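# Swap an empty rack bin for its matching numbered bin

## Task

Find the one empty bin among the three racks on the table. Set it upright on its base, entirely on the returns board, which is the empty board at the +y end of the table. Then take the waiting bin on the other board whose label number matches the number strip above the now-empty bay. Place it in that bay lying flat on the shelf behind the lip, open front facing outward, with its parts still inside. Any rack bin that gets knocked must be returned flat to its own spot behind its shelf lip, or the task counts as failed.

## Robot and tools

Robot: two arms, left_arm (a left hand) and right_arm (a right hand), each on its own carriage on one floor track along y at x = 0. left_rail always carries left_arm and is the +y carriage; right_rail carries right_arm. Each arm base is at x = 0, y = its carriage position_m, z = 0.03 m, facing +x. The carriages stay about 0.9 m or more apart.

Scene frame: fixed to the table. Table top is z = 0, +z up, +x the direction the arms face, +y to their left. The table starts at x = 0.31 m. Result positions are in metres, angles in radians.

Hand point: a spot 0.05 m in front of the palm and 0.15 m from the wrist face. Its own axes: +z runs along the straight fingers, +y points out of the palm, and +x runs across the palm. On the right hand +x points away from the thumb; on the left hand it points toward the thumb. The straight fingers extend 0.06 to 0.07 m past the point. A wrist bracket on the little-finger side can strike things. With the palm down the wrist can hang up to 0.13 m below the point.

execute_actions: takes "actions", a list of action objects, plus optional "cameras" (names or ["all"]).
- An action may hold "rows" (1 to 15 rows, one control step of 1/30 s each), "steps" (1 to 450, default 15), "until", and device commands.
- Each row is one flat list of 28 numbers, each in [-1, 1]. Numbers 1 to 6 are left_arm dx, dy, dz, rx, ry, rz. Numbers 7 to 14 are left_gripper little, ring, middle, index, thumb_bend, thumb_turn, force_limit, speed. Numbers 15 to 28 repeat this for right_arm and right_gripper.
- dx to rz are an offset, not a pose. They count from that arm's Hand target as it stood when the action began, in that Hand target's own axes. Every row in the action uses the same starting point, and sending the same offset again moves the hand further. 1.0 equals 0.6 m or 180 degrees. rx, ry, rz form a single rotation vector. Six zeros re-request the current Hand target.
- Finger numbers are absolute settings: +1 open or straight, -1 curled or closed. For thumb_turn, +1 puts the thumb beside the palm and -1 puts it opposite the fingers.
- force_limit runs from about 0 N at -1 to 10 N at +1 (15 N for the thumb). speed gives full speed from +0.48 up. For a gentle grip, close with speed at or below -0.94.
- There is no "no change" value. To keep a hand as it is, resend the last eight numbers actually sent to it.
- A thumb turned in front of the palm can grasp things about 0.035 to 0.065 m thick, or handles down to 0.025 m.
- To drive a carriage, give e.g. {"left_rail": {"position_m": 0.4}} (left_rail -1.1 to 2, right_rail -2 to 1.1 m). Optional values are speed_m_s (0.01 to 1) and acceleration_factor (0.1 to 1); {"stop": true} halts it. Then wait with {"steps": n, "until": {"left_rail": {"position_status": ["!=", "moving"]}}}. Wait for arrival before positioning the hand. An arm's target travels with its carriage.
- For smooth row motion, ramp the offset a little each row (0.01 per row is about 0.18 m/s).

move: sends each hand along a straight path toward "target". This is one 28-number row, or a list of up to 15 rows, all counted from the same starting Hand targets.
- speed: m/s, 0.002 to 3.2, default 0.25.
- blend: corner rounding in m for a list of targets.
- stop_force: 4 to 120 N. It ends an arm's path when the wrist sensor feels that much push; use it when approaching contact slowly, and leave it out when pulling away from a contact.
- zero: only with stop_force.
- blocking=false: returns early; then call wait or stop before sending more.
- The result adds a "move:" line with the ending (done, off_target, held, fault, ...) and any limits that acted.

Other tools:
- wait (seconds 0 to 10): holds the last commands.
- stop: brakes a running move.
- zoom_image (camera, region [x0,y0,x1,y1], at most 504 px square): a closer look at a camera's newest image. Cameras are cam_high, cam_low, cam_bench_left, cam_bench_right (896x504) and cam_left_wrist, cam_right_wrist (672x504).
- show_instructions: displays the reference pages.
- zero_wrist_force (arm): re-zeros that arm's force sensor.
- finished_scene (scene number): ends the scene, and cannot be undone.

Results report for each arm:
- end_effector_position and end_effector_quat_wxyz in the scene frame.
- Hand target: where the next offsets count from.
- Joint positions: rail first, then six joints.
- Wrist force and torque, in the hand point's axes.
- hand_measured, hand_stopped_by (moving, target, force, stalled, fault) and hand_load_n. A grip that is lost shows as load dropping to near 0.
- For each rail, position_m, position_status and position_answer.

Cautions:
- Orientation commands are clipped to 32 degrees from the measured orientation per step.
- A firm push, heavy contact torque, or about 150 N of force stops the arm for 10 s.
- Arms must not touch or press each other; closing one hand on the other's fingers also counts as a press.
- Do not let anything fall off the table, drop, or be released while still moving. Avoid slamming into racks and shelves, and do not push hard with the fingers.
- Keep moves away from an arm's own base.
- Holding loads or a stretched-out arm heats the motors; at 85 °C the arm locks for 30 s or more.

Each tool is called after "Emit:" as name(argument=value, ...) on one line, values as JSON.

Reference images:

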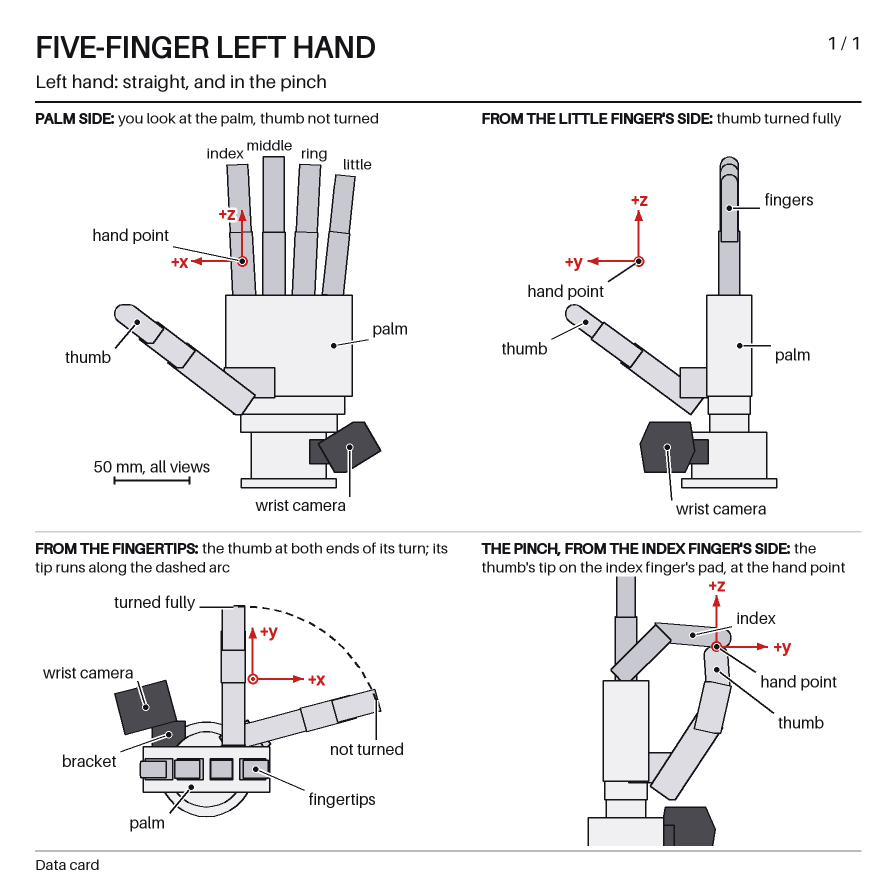

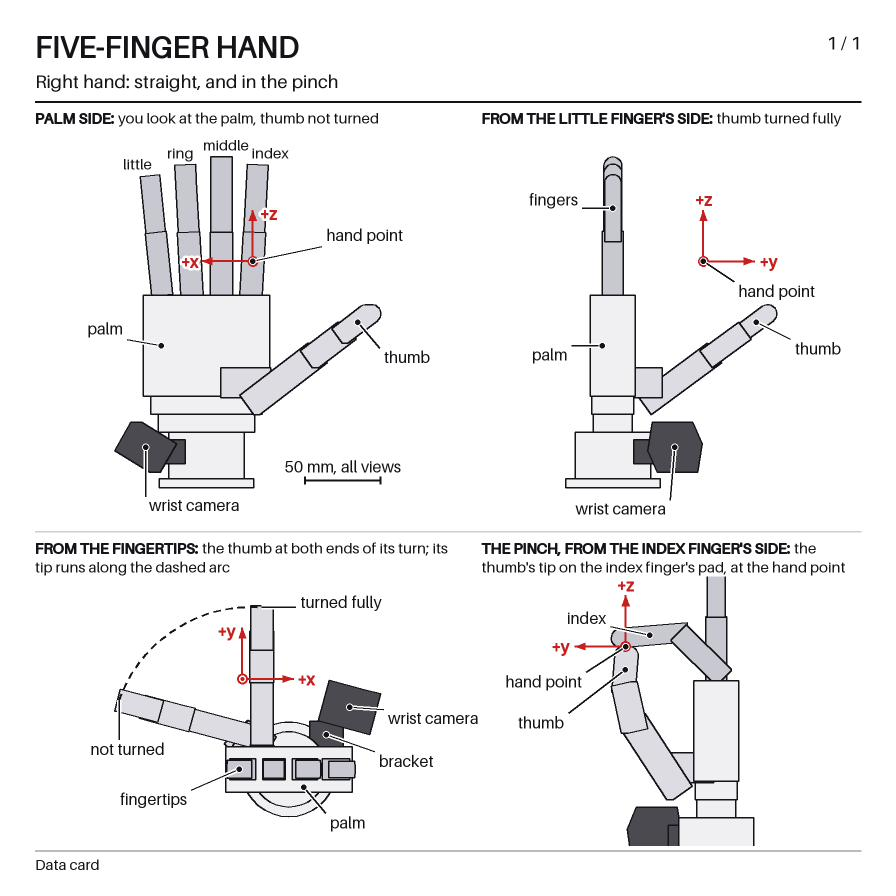

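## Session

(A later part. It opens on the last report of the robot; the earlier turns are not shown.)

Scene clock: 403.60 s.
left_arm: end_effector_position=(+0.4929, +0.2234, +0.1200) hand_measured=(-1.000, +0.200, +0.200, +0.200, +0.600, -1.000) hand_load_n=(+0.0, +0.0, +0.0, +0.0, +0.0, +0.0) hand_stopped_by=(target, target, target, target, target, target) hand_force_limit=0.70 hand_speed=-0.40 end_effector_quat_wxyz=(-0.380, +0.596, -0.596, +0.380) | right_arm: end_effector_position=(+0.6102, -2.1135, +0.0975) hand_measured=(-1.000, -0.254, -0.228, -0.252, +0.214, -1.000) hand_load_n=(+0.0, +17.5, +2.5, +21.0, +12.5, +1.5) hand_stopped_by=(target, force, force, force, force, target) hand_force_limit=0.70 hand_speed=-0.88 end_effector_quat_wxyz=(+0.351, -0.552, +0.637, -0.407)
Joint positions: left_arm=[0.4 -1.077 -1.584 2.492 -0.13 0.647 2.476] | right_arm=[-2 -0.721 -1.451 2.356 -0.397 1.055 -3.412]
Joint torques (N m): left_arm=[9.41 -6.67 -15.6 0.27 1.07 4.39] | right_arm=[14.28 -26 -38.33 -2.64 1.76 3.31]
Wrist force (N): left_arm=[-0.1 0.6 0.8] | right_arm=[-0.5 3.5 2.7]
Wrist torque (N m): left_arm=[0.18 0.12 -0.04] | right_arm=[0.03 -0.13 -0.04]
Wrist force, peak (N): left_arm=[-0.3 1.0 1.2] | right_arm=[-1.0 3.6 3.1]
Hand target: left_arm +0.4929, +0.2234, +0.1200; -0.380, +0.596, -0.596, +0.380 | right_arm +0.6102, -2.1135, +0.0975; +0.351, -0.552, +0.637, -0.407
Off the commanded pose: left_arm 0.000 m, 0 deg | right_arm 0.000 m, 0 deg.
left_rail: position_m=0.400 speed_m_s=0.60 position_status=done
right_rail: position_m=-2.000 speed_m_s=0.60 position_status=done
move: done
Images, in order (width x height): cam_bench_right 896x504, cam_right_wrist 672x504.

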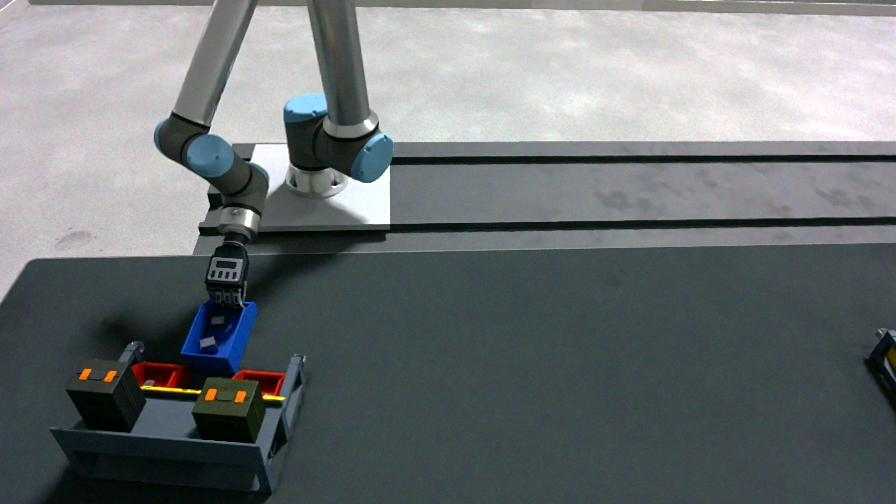

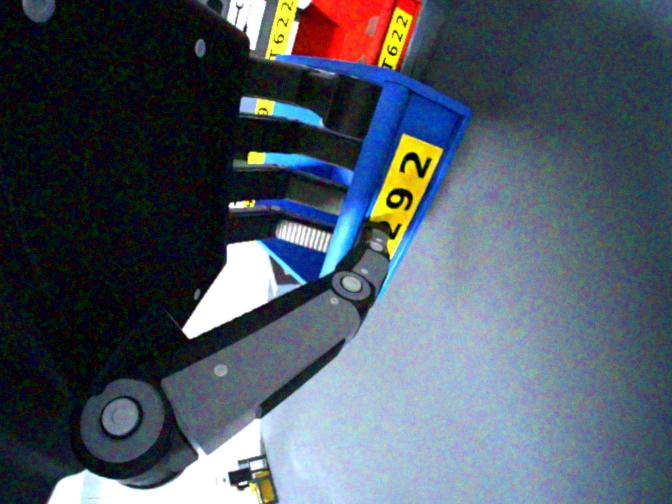

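Emit:
move(target=[0,0,0,0,0,0,-1,0.2,0.2,0.2,0.6,-1,0.7,-0.4,0,-0.0385,0.1302,0,0,0,-1,-0.7,-0.7,-0.7,-0.6,-1,0.7,-0.88], speed=0.03, stop_force=6, cameras=["cam_right_wrist", "cam_bench_right"])

Emit:
zoom_image(camera="cam_bench_right", region=[90, 260, 310, 425])

Emit:
zoom_image(camera="cam_right_wrist", region=[200, 0, 500, 300])

Scene clock: 409.27 s.
left_arm: end_effector_position=(+0.4929, +0.2234, +0.1200) hand_measured=(-1.000, +0.200, +0.200, +0.200, +0.600, -1.000) hand_load_n=(+0.0, +0.0, +0.0, +0.0, +0.0, +0.0) hand_stopped_by=(target, target, target, target, target, target) hand_force_limit=0.70 hand_speed=-0.40 end_effector_quat_wxyz=(-0.380, +0.596, -0.596, +0.380) | right_arm: end_effector_position=(+0.6894, -2.1251, +0.0855) hand_measured=(-1.000, -0.254, -0.228, -0.252, +0.214, -1.000) hand_load_n=(+0.0, +16.5, +1.0, +18.0, +13.5, +1.0) hand_stopped_by=(target, force, force, force, force, target) hand_force_limit=0.70 hand_speed=-0.88 end_effector_quat_wxyz=(+0.351, -0.552, +0.637, -0.407)
Joint positions: left_arm=[0.4 -1.077 -1.584 2.492 -0.13 0.647 2.476] | right_arm=[-2 -0.623 -1.321 2.214 -0.41 1.141 -3.36]
Joint torques (N m): left_arm=[11.83 -7.28 -15.84 0.26 0.96 4.23] | right_arm=[-12.53 -57.54 -21.91 -3.86 -3.01 -3.68]
Wrist force (N): left_arm=[-0.2 0.7 0.9] | right_arm=[0.1 6.1 -3.4]
Wrist torque (N m): left_arm=[0.18 0.14 -0.05] | right_arm=[-0.05 -0.13 -0.04]
Wrist force, peak (N): left_arm=[0.3 0.7 1.5] | right_arm=[1.0 7.5 -4.5]
Hand target: left_arm +0.4929, +0.2234, +0.1200; -0.380, +0.596, -0.596, +0.380 | right_arm +0.6894, -2.1251, +0.0855; +0.351, -0.552, +0.637, -0.407 (not the last commanded pose)
Off the commanded pose: left_arm 0.000 m, 0 deg | right_arm 0.001 m, 0 deg.
left_rail: position_m=0.400 speed_m_s=0.60 position_status=done
right_rail: position_m=-2.000 speed_m_s=0.60 position_status=done
move: contact (right_arm)
Images, in order (width x height): cam_bench_right 896x504, cam_right_wrist 672x504.

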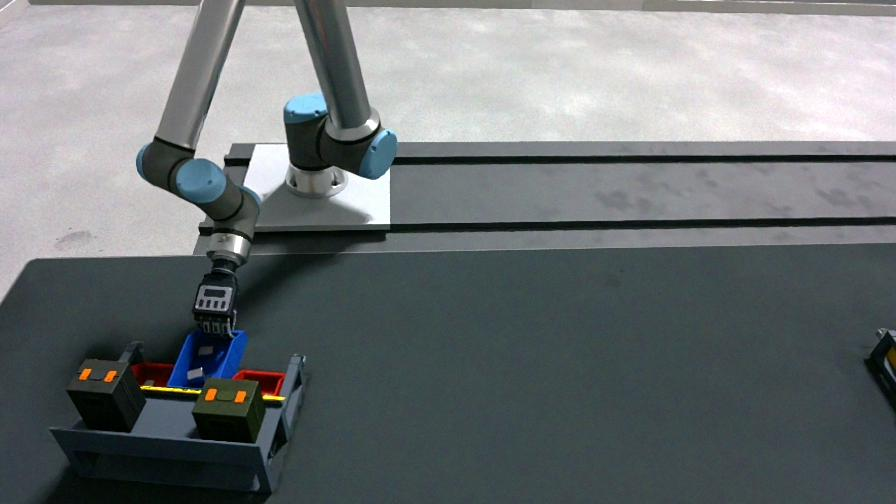

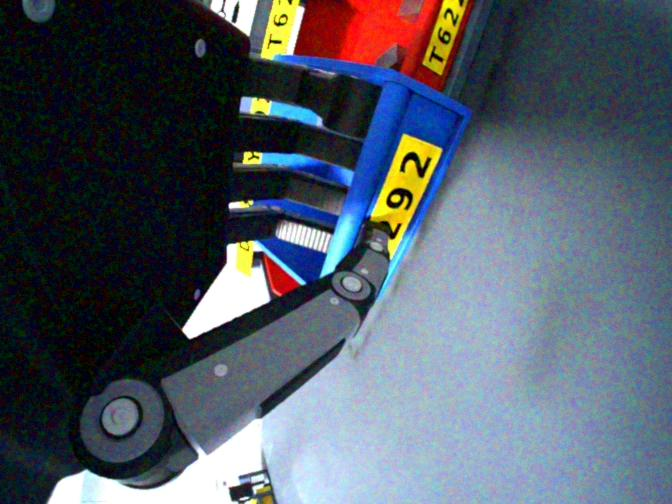

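Scaled by 2.291 from the camera's 896x504 image, which has a finer 1280x720 frame.

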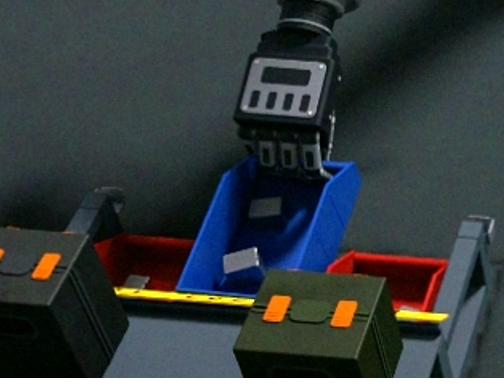

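Scaled by 1.680 from the camera's 672x504 image, which has a finer 960x720 frame.

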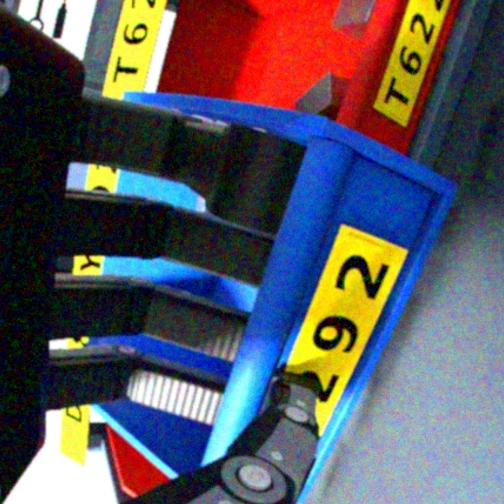

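Emit:
move(target=[[0,0,0,0,0,0,-1,0.2,0.2,0.2,0.6,-1,0.7,-0.4,0,0.0085,-0.0181,0,0,0,-1,-0.7,-0.7,-0.7,-0.6,-1,0.7,-0.88]], speed=0.03)

Emit:
move(target=[0,0,0,0,0,0,-1,0.2,0.2,0.2,0.6,-1,0.7,-0.4,0,0.0378,0.0176,0,0,0,-1,-0.7,-0.7,-0.7,-0.6,-1,0.7,-0.88], speed=0.015, stop_force=4, cameras=["cam_right_wrist", "cam_bench_right"])

Emit:
zoom_image(camera="cam_bench_right", region=[120, 300, 280, 420])

Scene clock: 413.27 s.
left_arm: end_effector_position=(+0.4929, +0.2234, +0.1200) hand_measured=(-1.000, +0.200, +0.200, +0.200, +0.600, -1.000) hand_load_n=(+0.0, +0.0, +0.0, +0.0, +0.0, +0.0) hand_stopped_by=(target, target, target, target, target, target) hand_force_limit=0.70 hand_speed=-0.40 end_effector_quat_wxyz=(-0.380, +0.596, -0.596, +0.380) | right_arm: end_effector_position=(+0.6777, -2.1234, +0.0854) hand_measured=(-1.000, -0.254, -0.228, -0.252, +0.214, -1.000) hand_load_n=(+0.0, +17.0, +2.0, +21.0, +12.5, +1.5) hand_stopped_by=(target, force, force, force, force, target) hand_force_limit=0.70 hand_speed=-0.88 end_effector_quat_wxyz=(+0.351, -0.552, +0.637, -0.407)
Joint positions: left_arm=[0.4 -1.077 -1.584 2.492 -0.13 0.647 2.476] | right_arm=[-2 -0.636 -1.336 2.236 -0.414 1.13 -3.366]
Joint torques (N m): left_arm=[11.38 -4.39 -16.55 0.13 0.88 4.41] | right_arm=[-13.18 -52.83 -17.93 -3.16 -2.92 -4]
Wrist force (N): left_arm=[0.2 0.7 1.0] | right_arm=[-0.6 3.0 2.3]
Wrist torque (N m): left_arm=[0.18 0.09 -0.03] | right_arm=[-0.05 -0.17 0.19]
Wrist force, peak (N): left_arm=[0.5 0.7 1.4] | right_arm=[0.3 6.9 -3.2]
Hand target: left_arm +0.4929, +0.2234, +0.1200; -0.380, +0.596, -0.596, +0.380 | right_arm +0.6775, -2.1234, +0.0854; +0.351, -0.552, +0.637, -0.407
Off the commanded pose: left_arm 0.000 m, 0 deg | right_arm 0.000 m, 0 deg.
left_rail: position_m=0.400 speed_m_s=0.60 position_status=done
right_rail: position_m=-2.000 speed_m_s=0.60 position_status=done
move: done

Scene clock: 415.87 s.
left_arm: end_effector_position=(+0.4929, +0.2234, +0.1200) hand_measured=(-1.000, +0.200, +0.200, +0.200, +0.600, -1.000) hand_load_n=(+0.0, +0.0, +0.0, +0.0, +0.0, +0.0) hand_stopped_by=(target, target, target, target, target, target) hand_force_limit=0.70 hand_speed=-0.40 end_effector_quat_wxyz=(-0.380, +0.596, -0.596, +0.380) | right_arm: end_effector_position=(+0.6775, -2.1234, +0.0604) hand_measured=(-1.000, -0.254, -0.228, -0.252, +0.214, -1.000) hand_load_n=(+0.0, +16.0, +2.0, +19.0, +13.0, +1.5) hand_stopped_by=(target, force, force, force, force, target) hand_force_limit=0.70 hand_speed=-0.88 end_effector_quat_wxyz=(+0.351, -0.552, +0.637, -0.407)
Joint positions: left_arm=[0.4 -1.077 -1.584 2.492 -0.13 0.647 2.476] | right_arm=[-2 -0.636 -1.295 2.249 -0.468 1.13 -3.366]
Joint torques (N m): left_arm=[12.47 -3.72 -16.12 0.36 0.67 4.18] | right_arm=[-13.55 -36.47 -15.68 -2.74 -2.67 -2.81]
Wrist force (N): left_arm=[0.1 0.4 0.5] | right_arm=[-0.5 2.1 1.8]
Wrist torque (N m): left_arm=[0.17 0.09 -0.03] | right_arm=[-0.08 -0.17 0.19]
Wrist force, peak (N): left_arm=[0.1 0.9 1.3] | right_arm=[-0.1 3.4 2.3]
Hand target: left_arm +0.4929, +0.2234, +0.1200; -0.380, +0.596, -0.596, +0.380 | right_arm +0.6775, -2.1234, +0.0604; +0.351, -0.552, +0.637, -0.407
Off the commanded pose: left_arm 0.000 m, 0 deg | right_arm 0.000 m, 0 deg.
left_rail: position_m=0.400 speed_m_s=0.60 position_status=done
right_rail: position_m=-2.000 speed_m_s=0.60 position_status=done
move: done
Images, in order (width x height): cam_bench_right 896x504, cam_right_wrist 672x504.

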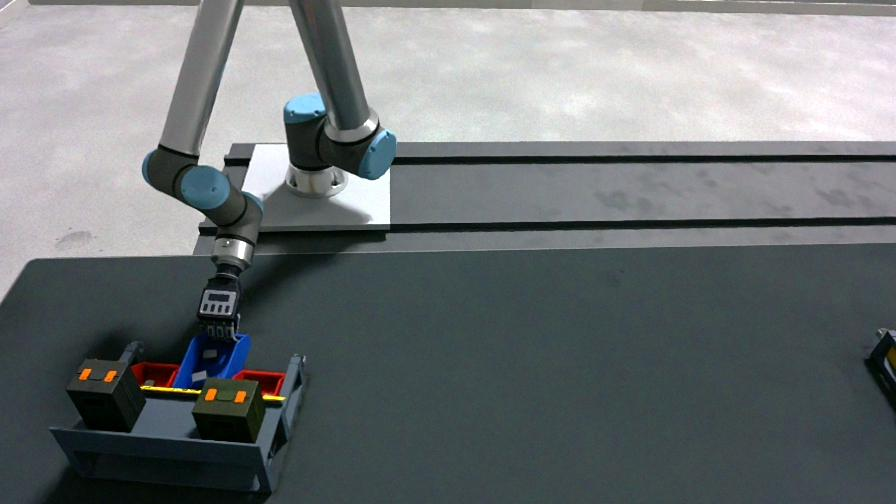

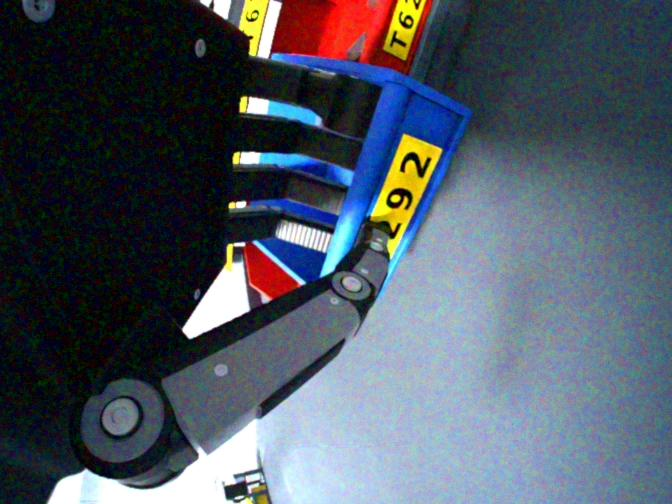

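Scaled by 3.150 from the camera's 896x504 image, which has a finer 1280x720 frame.

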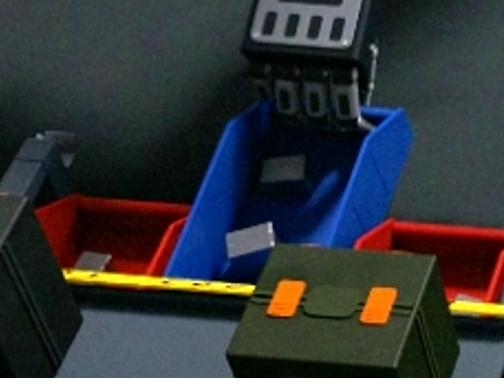

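Emit:
move(target=[[0,0,0,0,0,0,-1,0.2,0.2,0.2,0.6,-1,0.7,-0.4,0,-0.0121,-0.0056,0,0,0,-1,-0.7,-0.7,-0.7,-0.6,-1,0.7,-0.88],[0,0,0,0,0,0,-1,0.2,0.2,0.2,0.6,-1,0.7,-0.4,0,-0.0403,0.0548,0,0,0,-1,-0.7,-0.7,-0.7,-0.6,-1,0.7,-0.88]], speed=0.025, stop_force=6, cameras=["cam_right_wrist", "cam_bench_right"])

Emit:
zoom_image(camera="cam_bench_right", region=[120, 300, 280, 420])

Scene clock: 421.23 s.
left_arm: end_effector_position=(+0.4929, +0.2234, +0.1200) hand_measured=(-1.000, +0.200, +0.200, +0.200, +0.600, -1.000) hand_load_n=(+0.0, +0.0, +0.0, +0.0, +0.0, +0.0) hand_stopped_by=(target, target, target, target, target, target) hand_force_limit=0.70 hand_speed=-0.40 end_effector_quat_wxyz=(-0.380, +0.596, -0.596, +0.380) | right_arm: end_effector_position=(+0.7171, -2.1292, +0.0685) hand_measured=(-1.000, -0.254, -0.228, -0.252, +0.214, -1.000) hand_load_n=(+0.0, +17.0, +2.5, +21.0, +12.0, +1.5) hand_stopped_by=(target, force, force, force, force, target) hand_force_limit=0.70 hand_speed=-0.88 end_effector_quat_wxyz=(+0.351, -0.552, +0.637, -0.407)
Joint positions: left_arm=[0.4 -1.077 -1.584 2.492 -0.13 0.647 2.476] | right_arm=[-2 -0.597 -1.258 2.168 -0.432 1.165 -3.346]
Joint torques (N m): left_arm=[11.61 -8.72 -16.93 0.2 1.04 4.1] | right_arm=[16.87 -41.51 -36.82 1.88 1.84 3.01]
Wrist force (N): left_arm=[0.0 0.7 0.8] | right_arm=[-0.5 2.8 1.8]
Wrist torque (N m): left_arm=[0.18 0.10 -0.03] | right_arm=[-0.17 -0.15 -0.14]
Wrist force, peak (N): left_arm=[0.0 1.1 1.3] | right_arm=[-0.6 3.1 2.4]
Hand target: left_arm +0.4929, +0.2234, +0.1200; -0.380, +0.596, -0.596, +0.380 | right_arm +0.7171, -2.1292, +0.0685; +0.351, -0.552, +0.637, -0.407
Off the commanded pose: left_arm 0.000 m, 0 deg | right_arm 0.000 m, 0 deg.
left_rail: position_m=0.400 speed_m_s=0.60 position_status=done
right_rail: position_m=-2.000 speed_m_s=0.60 position_status=done
move: done
Images, in order (width x height): cam_bench_right 896x504, cam_right_wrist 672x504.

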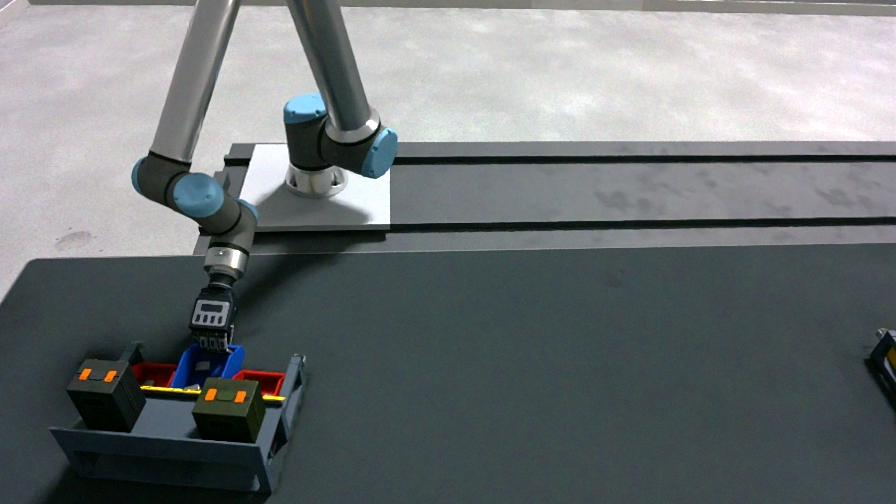

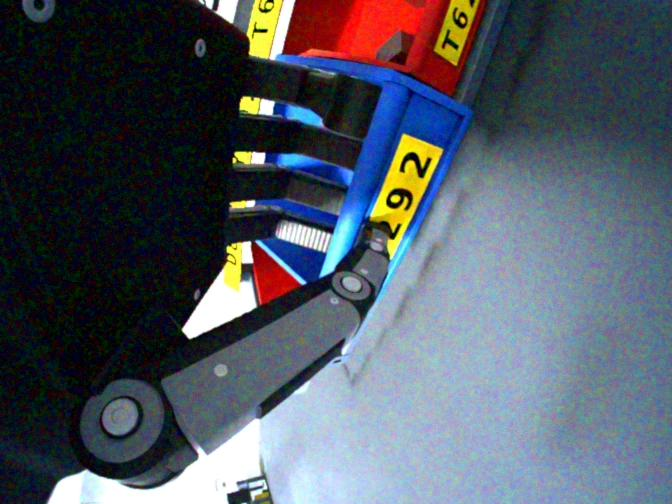

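Scaled by 3.150 from the camera's 896x504 image, which has a finer 1280x720 frame.

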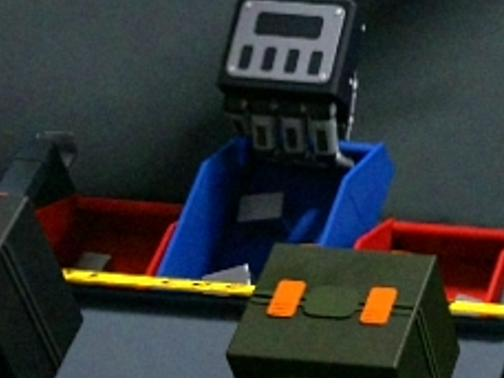

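Emit:
move(target=[0,0,0,0,0,0,-1,0.2,0.2,0.2,0.6,-1,0.7,-0.4,0,-0.0254,0.0544,0,0,0,-1,-0.7,-0.7,-0.7,-0.6,-1,0.7,-0.88], speed=0.025, stop_force=6, cameras=["cam_right_wrist", "cam_bench_right"])

Emit:
zoom_image(camera="cam_bench_right", region=[120, 300, 280, 420])

Emit:
zoom_image(camera="cam_right_wrist", region=[200, 0, 600, 400])

Scene clock: 424.93 s.
left_arm: end_effector_position=(+0.4929, +0.2234, +0.1200) hand_measured=(-1.000, +0.200, +0.200, +0.200, +0.600, -1.000) hand_load_n=(+0.0, +0.0, -0.5, -0.5, +0.0, +0.0) hand_stopped_by=(target, target, target, target, target, target) hand_force_limit=0.70 hand_speed=-0.40 end_effector_quat_wxyz=(-0.380, +0.596, -0.596, +0.380) | right_arm: end_effector_position=(+0.7528, -2.1344, +0.0685) hand_measured=(-1.000, -0.254, -0.228, -0.252, +0.214, -1.000) hand_load_n=(+0.0, +17.0, +2.5, +21.0, +12.0, +1.5) hand_stopped_by=(target, force, force, force, force, target) hand_force_limit=0.70 hand_speed=-0.88 end_effector_quat_wxyz=(+0.351, -0.552, +0.637, -0.407)
Joint positions: left_arm=[0.4 -1.077 -1.584 2.492 -0.13 0.647 2.476] | right_arm=[-2 -0.566 -1.214 2.098 -0.412 1.192 -3.331]
Joint torques (N m): left_arm=[15.33 -5.29 -17.19 0.7 0.74 4.19] | right_arm=[12.55 -46.87 -38.47 1.81 2.13 3.18]
Wrist force (N): left_arm=[-0.5 0.9 1.1] | right_arm=[-0.4 3.3 1.8]
Wrist torque (N m): left_arm=[0.21 0.18 -0.07] | right_arm=[-0.04 -0.14 -0.13]
Wrist force, peak (N): left_arm=[-0.2 1.4 1.1] | right_arm=[-0.6 3.5 2.1]
Hand target: left_arm +0.4929, +0.2234, +0.1200; -0.380, +0.596, -0.596, +0.380 | right_arm +0.7528, -2.1344, +0.0685; +0.351, -0.552, +0.637, -0.407
Off the commanded pose: left_arm 0.000 m, 0 deg | right_arm 0.000 m, 0 deg.
left_rail: position_m=0.400 speed_m_s=0.60 position_status=done
right_rail: position_m=-2.000 speed_m_s=0.60 position_status=done
move: done
Images, in order (width x height): cam_bench_right 896x504, cam_right_wrist 672x504.

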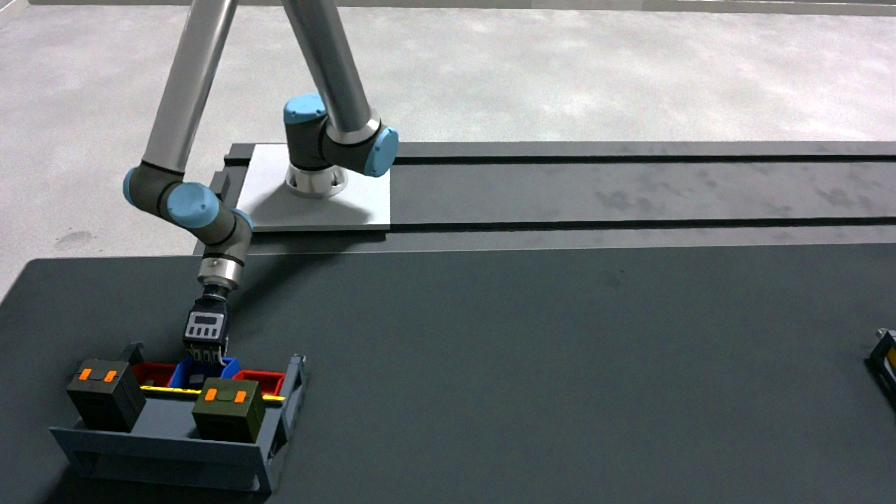

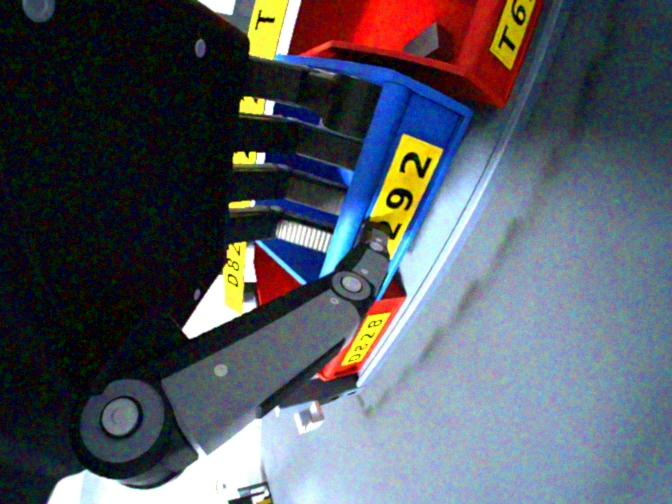

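Scaled by 3.150 from the camera's 896x504 image, which has a finer 1280x720 frame.

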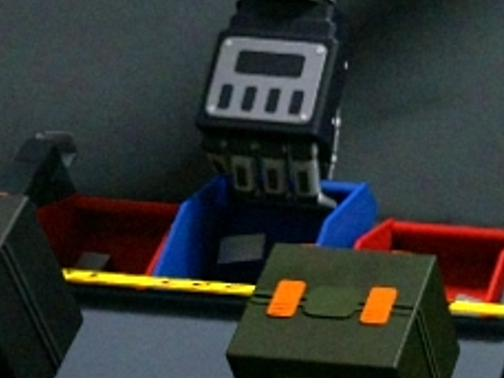

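Scaled by 1.260 from the camera's 672x504 image, which has a finer 960x720 frame.

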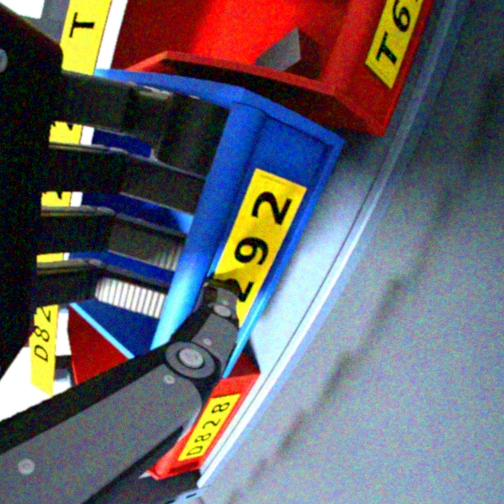

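Emit:
move(target=[0,0,0,0,0,0,-1,0.2,0.2,0.2,0.6,-1,0.7,-0.4,0,0.0332,0.0215,0,0,0,-1,-0.7,-0.7,-0.7,-0.6,-1,0.7,-0.88], speed=0.015, stop_force=5, cameras=["cam_right_wrist", "cam_bench_right"])

Emit:
zoom_image(camera="cam_bench_right", region=[120, 300, 280, 420])

Emit:
zoom_image(camera="cam_right_wrist", region=[200, 0, 600, 400])

Scene clock: 429.33 s.
left_arm: end_effector_position=(+0.4929, +0.2234, +0.1200) hand_measured=(-1.000, +0.200, +0.200, +0.200, +0.600, -1.000) hand_load_n=(+0.0, +0.0, +0.0, +0.0, +0.0, +0.0) hand_stopped_by=(target, target, target, target, target, target) hand_force_limit=0.70 hand_speed=-0.40 end_effector_quat_wxyz=(-0.380, +0.596, -0.596, +0.380) | right_arm: end_effector_position=(+0.7560, -2.1349, +0.0450) hand_measured=(-1.000, -0.254, -0.228, -0.252, +0.214, -1.000) hand_load_n=(+0.0, +10.0, +5.5, +12.5, +15.0, +1.5) hand_stopped_by=(target, force, force, force, force, target) hand_force_limit=0.70 hand_speed=-0.88 end_effector_quat_wxyz=(+0.351, -0.552, +0.637, -0.407)
Joint positions: left_arm=[0.4 -1.077 -1.584 2.492 -0.13 0.647 2.476] | right_arm=[-2 -0.564 -1.175 2.101 -0.454 1.194 -3.33]
Joint torques (N m): left_arm=[14.27 -7.53 -17.05 0.85 0.97 4.16] | right_arm=[14.89 -48.25 -16.69 -2.77 2.01 3.17]
Wrist force (N): left_arm=[-0.5 0.6 0.7] | right_arm=[-0.4 1.6 0.9]
Wrist torque (N m): left_arm=[0.19 0.19 -0.07] | right_arm=[0.07 -0.10 -0.18]
Wrist force, peak (N): left_arm=[0.4 0.8 1.6] | right_arm=[-0.6 3.5 2.2]
Hand target: left_arm +0.4929, +0.2234, +0.1200; -0.380, +0.596, -0.596, +0.380 | right_arm +0.7560, -2.1349, +0.0450; +0.351, -0.552, +0.637, -0.407
Off the commanded pose: left_arm 0.000 m, 0 deg | right_arm 0.000 m, 0 deg.
left_rail: position_m=0.400 speed_m_s=0.60 position_status=done
right_rail: position_m=-2.000 speed_m_s=0.60 position_status=done
move: done
Images, in order (width x height): cam_bench_right 896x504, cam_right_wrist 672x504.

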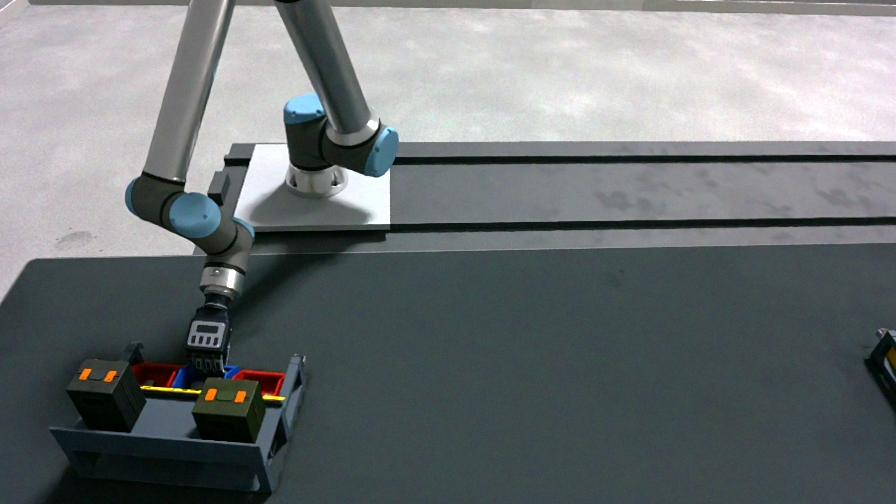

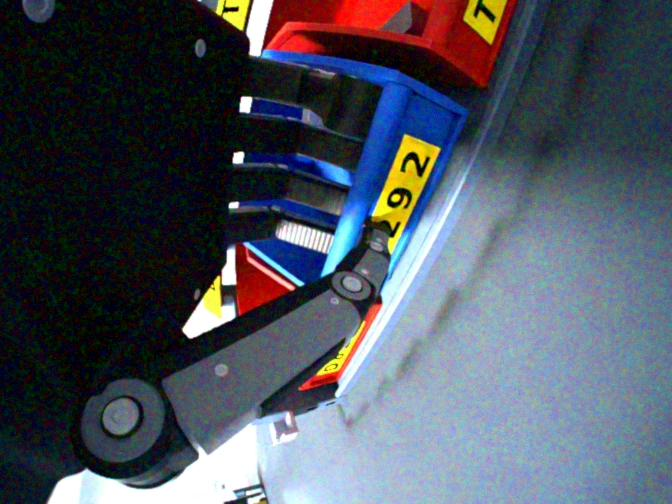

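Scaled by 3.150 from the camera's 896x504 image, which has a finer 1280x720 frame.

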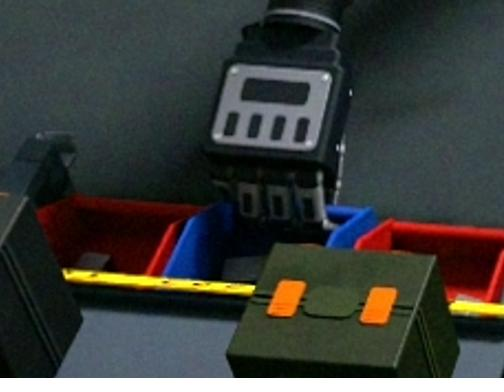

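Scaled by 1.260 from the camera's 672x504 image, which has a finer 960x720 frame.

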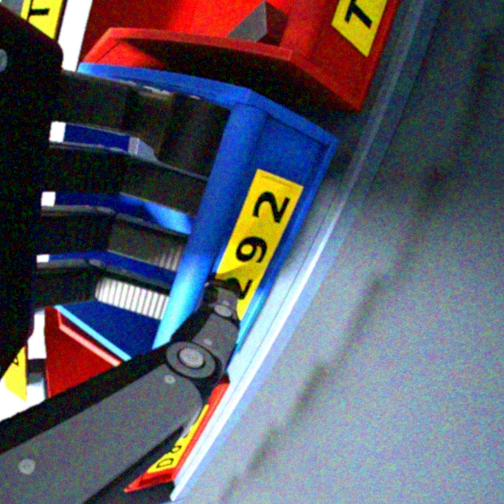

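Emit:
move(target=[0,0,0,0,0,0,-1,0.2,0.2,0.2,0.6,-1,0.7,-0.4,0,0.0181,0.0085,0,0,0,-1,-0.7,-0.7,-0.7,-0.6,-1,0.7,-0.88], speed=0.01, stop_force=5, cameras=["cam_right_wrist", "cam_bench_right"])

Emit:
zoom_image(camera="cam_bench_right", region=[120, 300, 280, 420])

Emit:
zoom_image(camera="cam_right_wrist", region=[200, 0, 600, 400])

Scene clock: 432.73 s.
left_arm: end_effector_position=(+0.4929, +0.2234, +0.1200) hand_measured=(-1.000, +0.200, +0.200, +0.200, +0.600, -1.000) hand_load_n=(+0.0, +0.0, +0.0, -0.5, +0.0, +0.0) hand_stopped_by=(target, target, target, target, target, target) hand_force_limit=0.70 hand_speed=-0.40 end_effector_quat_wxyz=(-0.380, +0.596, -0.596, +0.380) | right_arm: end_effector_position=(+0.7560, -2.1349, +0.0349) hand_measured=(-1.000, -0.254, -0.228, -0.252, +0.214, -1.000) hand_load_n=(+0.0, +6.0, +9.0, +9.5, +15.5, +2.0) hand_stopped_by=(target, force, force, force, force, target) hand_force_limit=0.70 hand_speed=-0.88 end_effector_quat_wxyz=(+0.351, -0.552, +0.637, -0.407)
Joint positions: left_arm=[0.4 -1.077 -1.584 2.492 -0.13 0.647 2.476] | right_arm=[-2 -0.564 -1.159 2.104 -0.473 1.194 -3.33]
Joint torques (N m): left_arm=[10.11 -7.69 -16.9 0.07 0.51 4.21] | right_arm=[4.59 -64.28 -32.71 2.58 0.03 1.28]
Wrist force (N): left_arm=[0.0 0.8 0.6] | right_arm=[-0.3 0.3 1.4]
Wrist torque (N m): left_arm=[0.21 0.10 -0.04] | right_arm=[0.07 -0.08 -0.30]
Wrist force, peak (N): left_arm=[-0.3 0.9 1.3] | right_arm=[-0.3 -6.4 -5.1]
Hand target: left_arm +0.4929, +0.2234, +0.1200; -0.380, +0.596, -0.596, +0.380 | right_arm +0.7560, -2.1349, +0.0349; +0.351, -0.552, +0.637, -0.407 (not the last commanded pose)
Off the commanded pose: left_arm 0.000 m, 0 deg | right_arm 0.002 m, 0 deg.
left_rail: position_m=0.400 speed_m_s=0.60 position_status=done
right_rail: position_m=-2.000 speed_m_s=0.60 position_status=done
move: contact (right_arm)
Images, in order (width x height): cam_bench_right 896x504, cam_right_wrist 672x504.

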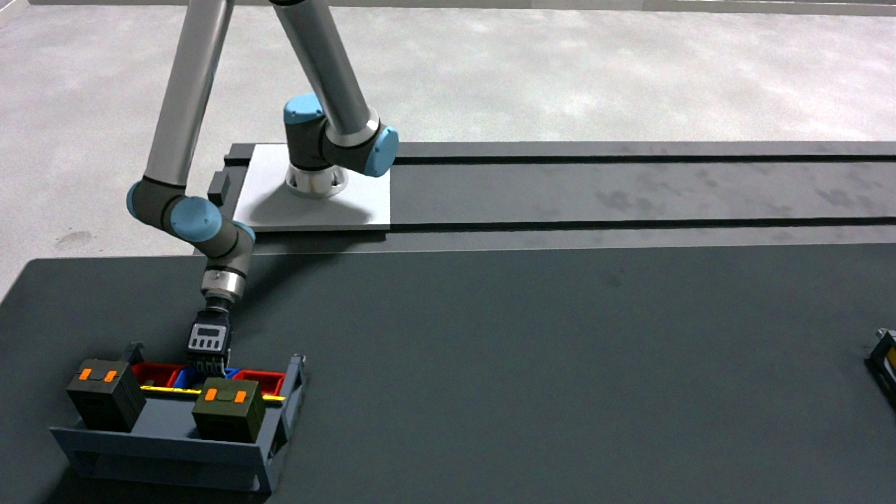

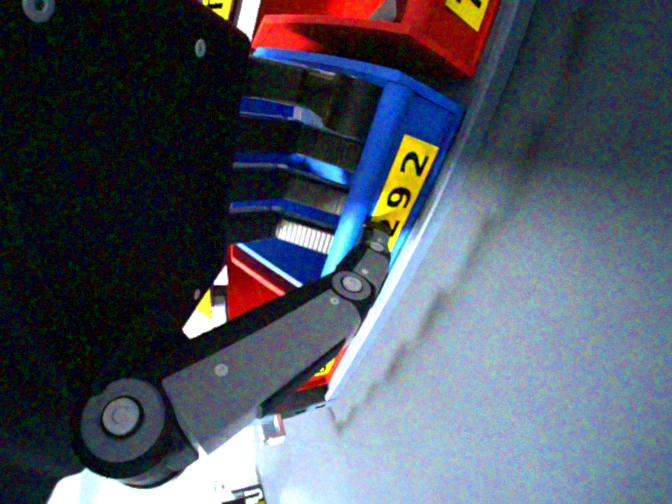

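Scaled by 3.150 from the camera's 896x504 image, which has a finer 1280x720 frame.

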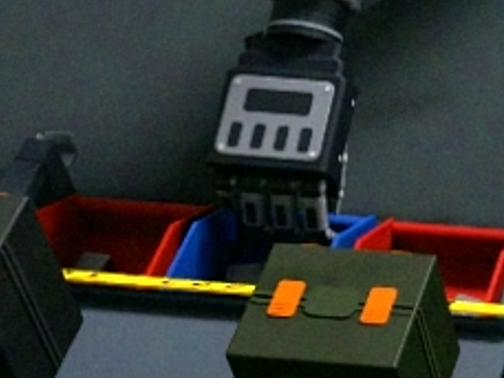

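Scaled by 1.260 from the camera's 672x504 image, which has a finer 960x720 frame.

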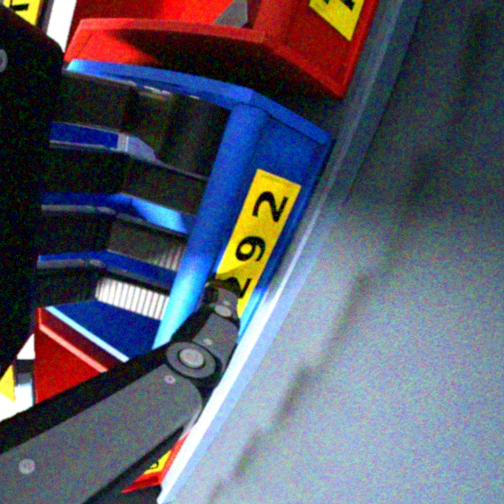

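Emit:
execute_actions(actions=[{"rows":[[0,0,0,0,0,0,-1,0.2,0.2,0.2,0.6,-1,0.7,-0.4,0,0,0,0,0,0,-1,-0.12,-0.12,-0.12,0.42,-1,0.7,-0.7]],"steps":45},{"rows":[[0,0,0,0,0,0,-1,0.2,0.2,0.2,0.6,-1,0.7,-0.4,0,0,0,0,0,0,-1,0.03,0.03,0.03,0.42,-1,0.7,-0.7]],"steps":40}], cameras=["cam_right_wrist"])

Emit:
zoom_image(camera="cam_right_wrist", region=[200, 0, 600, 400])

Scene clock: 437.57 s.
left_arm: end_effector_position=(+0.4929, +0.2234, +0.1200) hand_measured=(-1.000, +0.200, +0.200, +0.200, +0.600, -1.000) hand_load_n=(+0.0, +0.0, +0.0, +0.0, +0.0, +0.0) hand_stopped_by=(target, target, target, target, target, target) hand_force_limit=0.70 hand_speed=-0.40 end_effector_quat_wxyz=(-0.380, +0.596, -0.596, +0.380) | right_arm: end_effector_position=(+0.7560, -2.1349, +0.0349) hand_measured=(-1.000, +0.030, +0.030, +0.030, +0.420, -1.000) hand_load_n=(+0.0, +0.0, +0.0, +0.0, +0.0, +0.0) hand_stopped_by=(target, target, target, target, target, target) hand_force_limit=0.70 hand_speed=-0.70 end_effector_quat_wxyz=(+0.351, -0.552, +0.637, -0.407)
Joint positions: left_arm=[0.4 -1.077 -1.584 2.492 -0.13 0.647 2.476] | right_arm=[-2 -0.564 -1.159 2.104 -0.473 1.194 -3.33]
Joint torques (N m): left_arm=[11.34 -8.62 -16.99 0.41 0.93 3.71] | right_arm=[6.63 -52.21 -33.38 -0.84 0.43 1.23]
Wrist force (N): left_arm=[-0.3 0.7 0.7] | right_arm=[-0.1 -1.0 0.1]
Wrist torque (N m): left_arm=[0.19 0.16 -0.06] | right_arm=[0.09 -0.09 -0.31]
Wrist force, peak (N): left_arm=[0.5 1.0 1.1] | right_arm=[0.0 1.5 1.5]
Hand target: left_arm +0.4929, +0.2234, +0.1200; -0.380, +0.596, -0.596, +0.380 | right_arm +0.7560, -2.1349, +0.0349; +0.351, -0.552, +0.637, -0.407
Off the commanded pose: left_arm 0.000 m, 0 deg | right_arm 0.000 m, 0 deg.
left_rail: position_m=0.400 speed_m_s=0.60 position_status=done
right_rail: position_m=-2.000 speed_m_s=0.60 position_status=done
Images, in order (width x height): cam_right_wrist 672x504.

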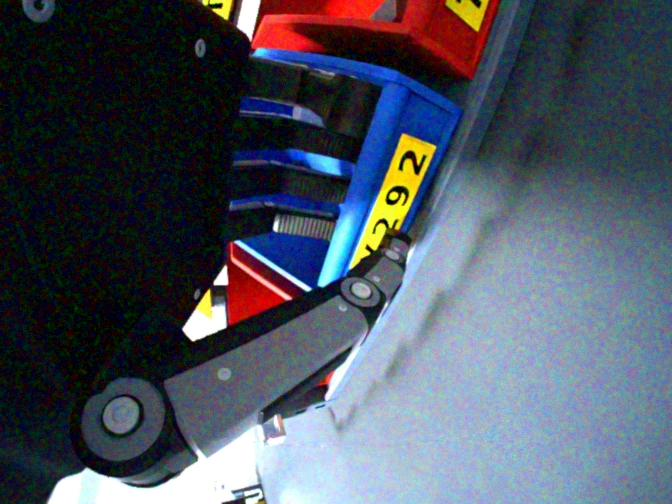

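Scaled by 1.260 from the camera's 672x504 image, which has a finer 960x720 frame.

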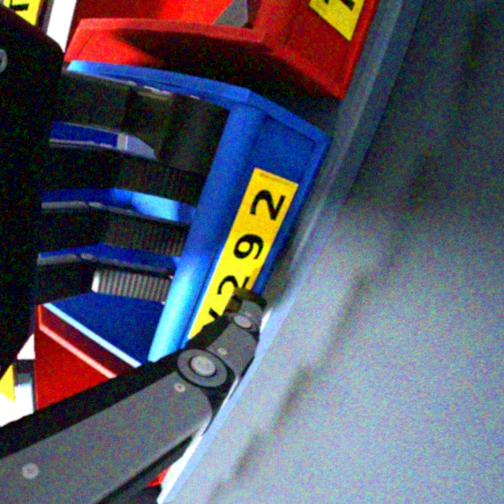

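Emit:
move(target=[[0,0,0,0,0,0,-1,0.2,0.2,0.2,0.6,-1,0.7,-0.4,0,-0.0604,-0.0282,0,0,0,-1,0.03,0.03,0.03,0.42,-1,0.7,-0.7],[0,0,0,0,0,0,-1,0.2,0.2,0.2,0.6,-1,0.7,-0.4,0,-0.2115,-0.0986,0,0,0,-1,0.03,0.03,0.03,0.42,-1,0.7,-0.7],[0,0,0,0,0,0,-1,0.2,0.2,0.2,0.6,-1,0.7,-0.4,0,-0.2775,-0.4258,0,0,0,-1,0.03,0.03,0.03,0.42,-1,0.7,-0.7]], speed=[0.04,0.15,0.2], blend=[0.005,0.03,0], cameras=["cam_right_wrist", "cam_bench_right"])

Emit:
zoom_image(camera="cam_bench_right", region=[90, 320, 310, 430])

Emit:
zoom_image(camera="cam_right_wrist", region=[300, 0, 600, 300])

Scene clock: 442.03 s.
left_arm: end_effector_position=(+0.4929, +0.2234, +0.1200) hand_measured=(-1.000, +0.200, +0.200, +0.200, +0.600, -1.000) hand_load_n=(+0.0, +0.0, +0.0, +0.0, +0.0, +0.0) hand_stopped_by=(target, target, target, target, target, target) hand_force_limit=0.70 hand_speed=-0.40 end_effector_quat_wxyz=(-0.380, +0.596, -0.596, +0.380) | right_arm: end_effector_position=(+0.5967, -2.1110, +0.2936) hand_measured=(-1.000, +0.030, +0.030, +0.030, +0.420, -1.000) hand_load_n=(+0.0, +0.0, +0.0, +0.0, +0.0, +0.0) hand_stopped_by=(target, target, target, target, target, target) hand_force_limit=0.70 hand_speed=-0.70 end_effector_quat_wxyz=(+0.351, -0.552, +0.637, -0.407)
Joint positions: left_arm=[0.4 -1.077 -1.584 2.492 -0.13 0.647 2.476] | right_arm=[-2 -0.741 -1.739 2.19 0.062 1.038 -3.423]
Joint torques (N m): left_arm=[12.41 -5.8 -16.55 0.62 0.92 3.97] | right_arm=[-13.68 -33.08 -27.74 3.57 -2.64 -3.5]
Wrist force (N): left_arm=[0.1 1.1 0.4] | right_arm=[-0.5 -1.0 0.7]
Wrist torque (N m): left_arm=[0.27 0.07 -0.04] | right_arm=[0.10 0.00 -0.06]
Wrist force, peak (N): left_arm=[0.2 1.5 0.9] | right_arm=[-0.5 -1.4 0.9]
Hand target: left_arm +0.4929, +0.2234, +0.1200; -0.380, +0.596, -0.596, +0.380 | right_arm +0.5966, -2.1110, +0.2937; +0.351, -0.552, +0.637, -0.407
Off the commanded pose: left_arm 0.000 m, 0 deg | right_arm 0.000 m, 0 deg.
left_rail: position_m=0.400 speed_m_s=0.60 position_status=done
right_rail: position_m=-2.000 speed_m_s=0.60 position_status=done
move: done
Images, in order (width x height): cam_bench_right 896x504, cam_right_wrist 672x504.

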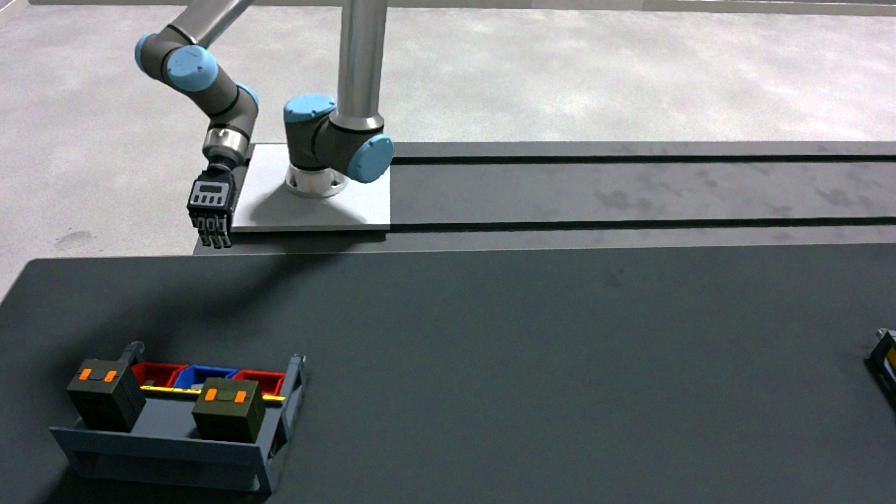

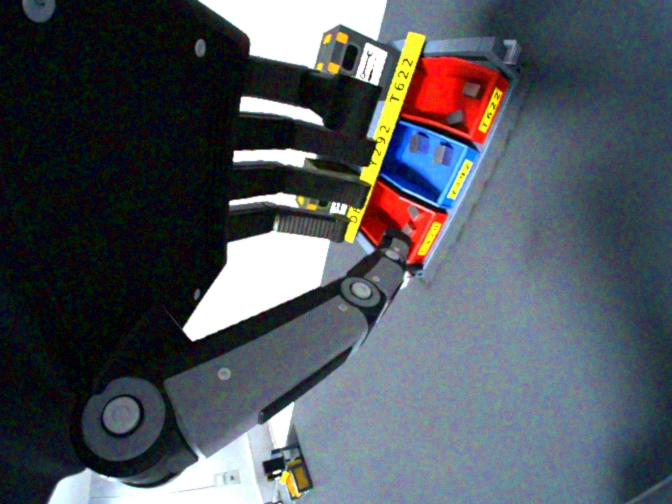

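Scaled by 2.291 from the camera's 896x504 image, which has a finer 1280x720 frame.

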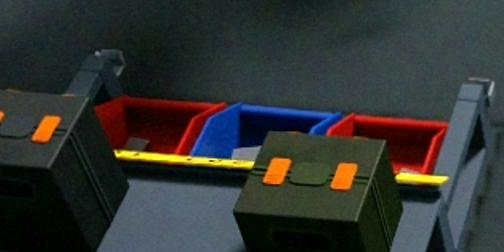

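Scaled by 1.680 from the camera's 672x504 image, which has a finer 960x720 frame.

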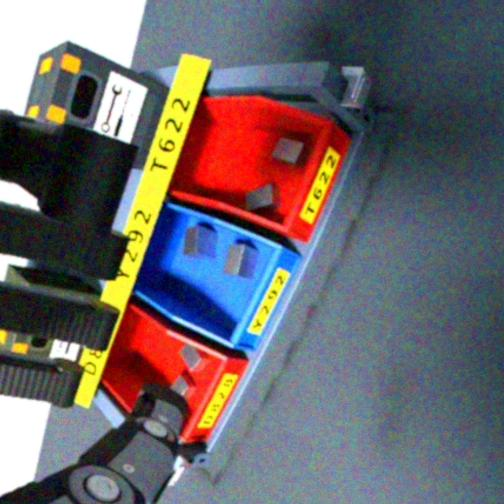

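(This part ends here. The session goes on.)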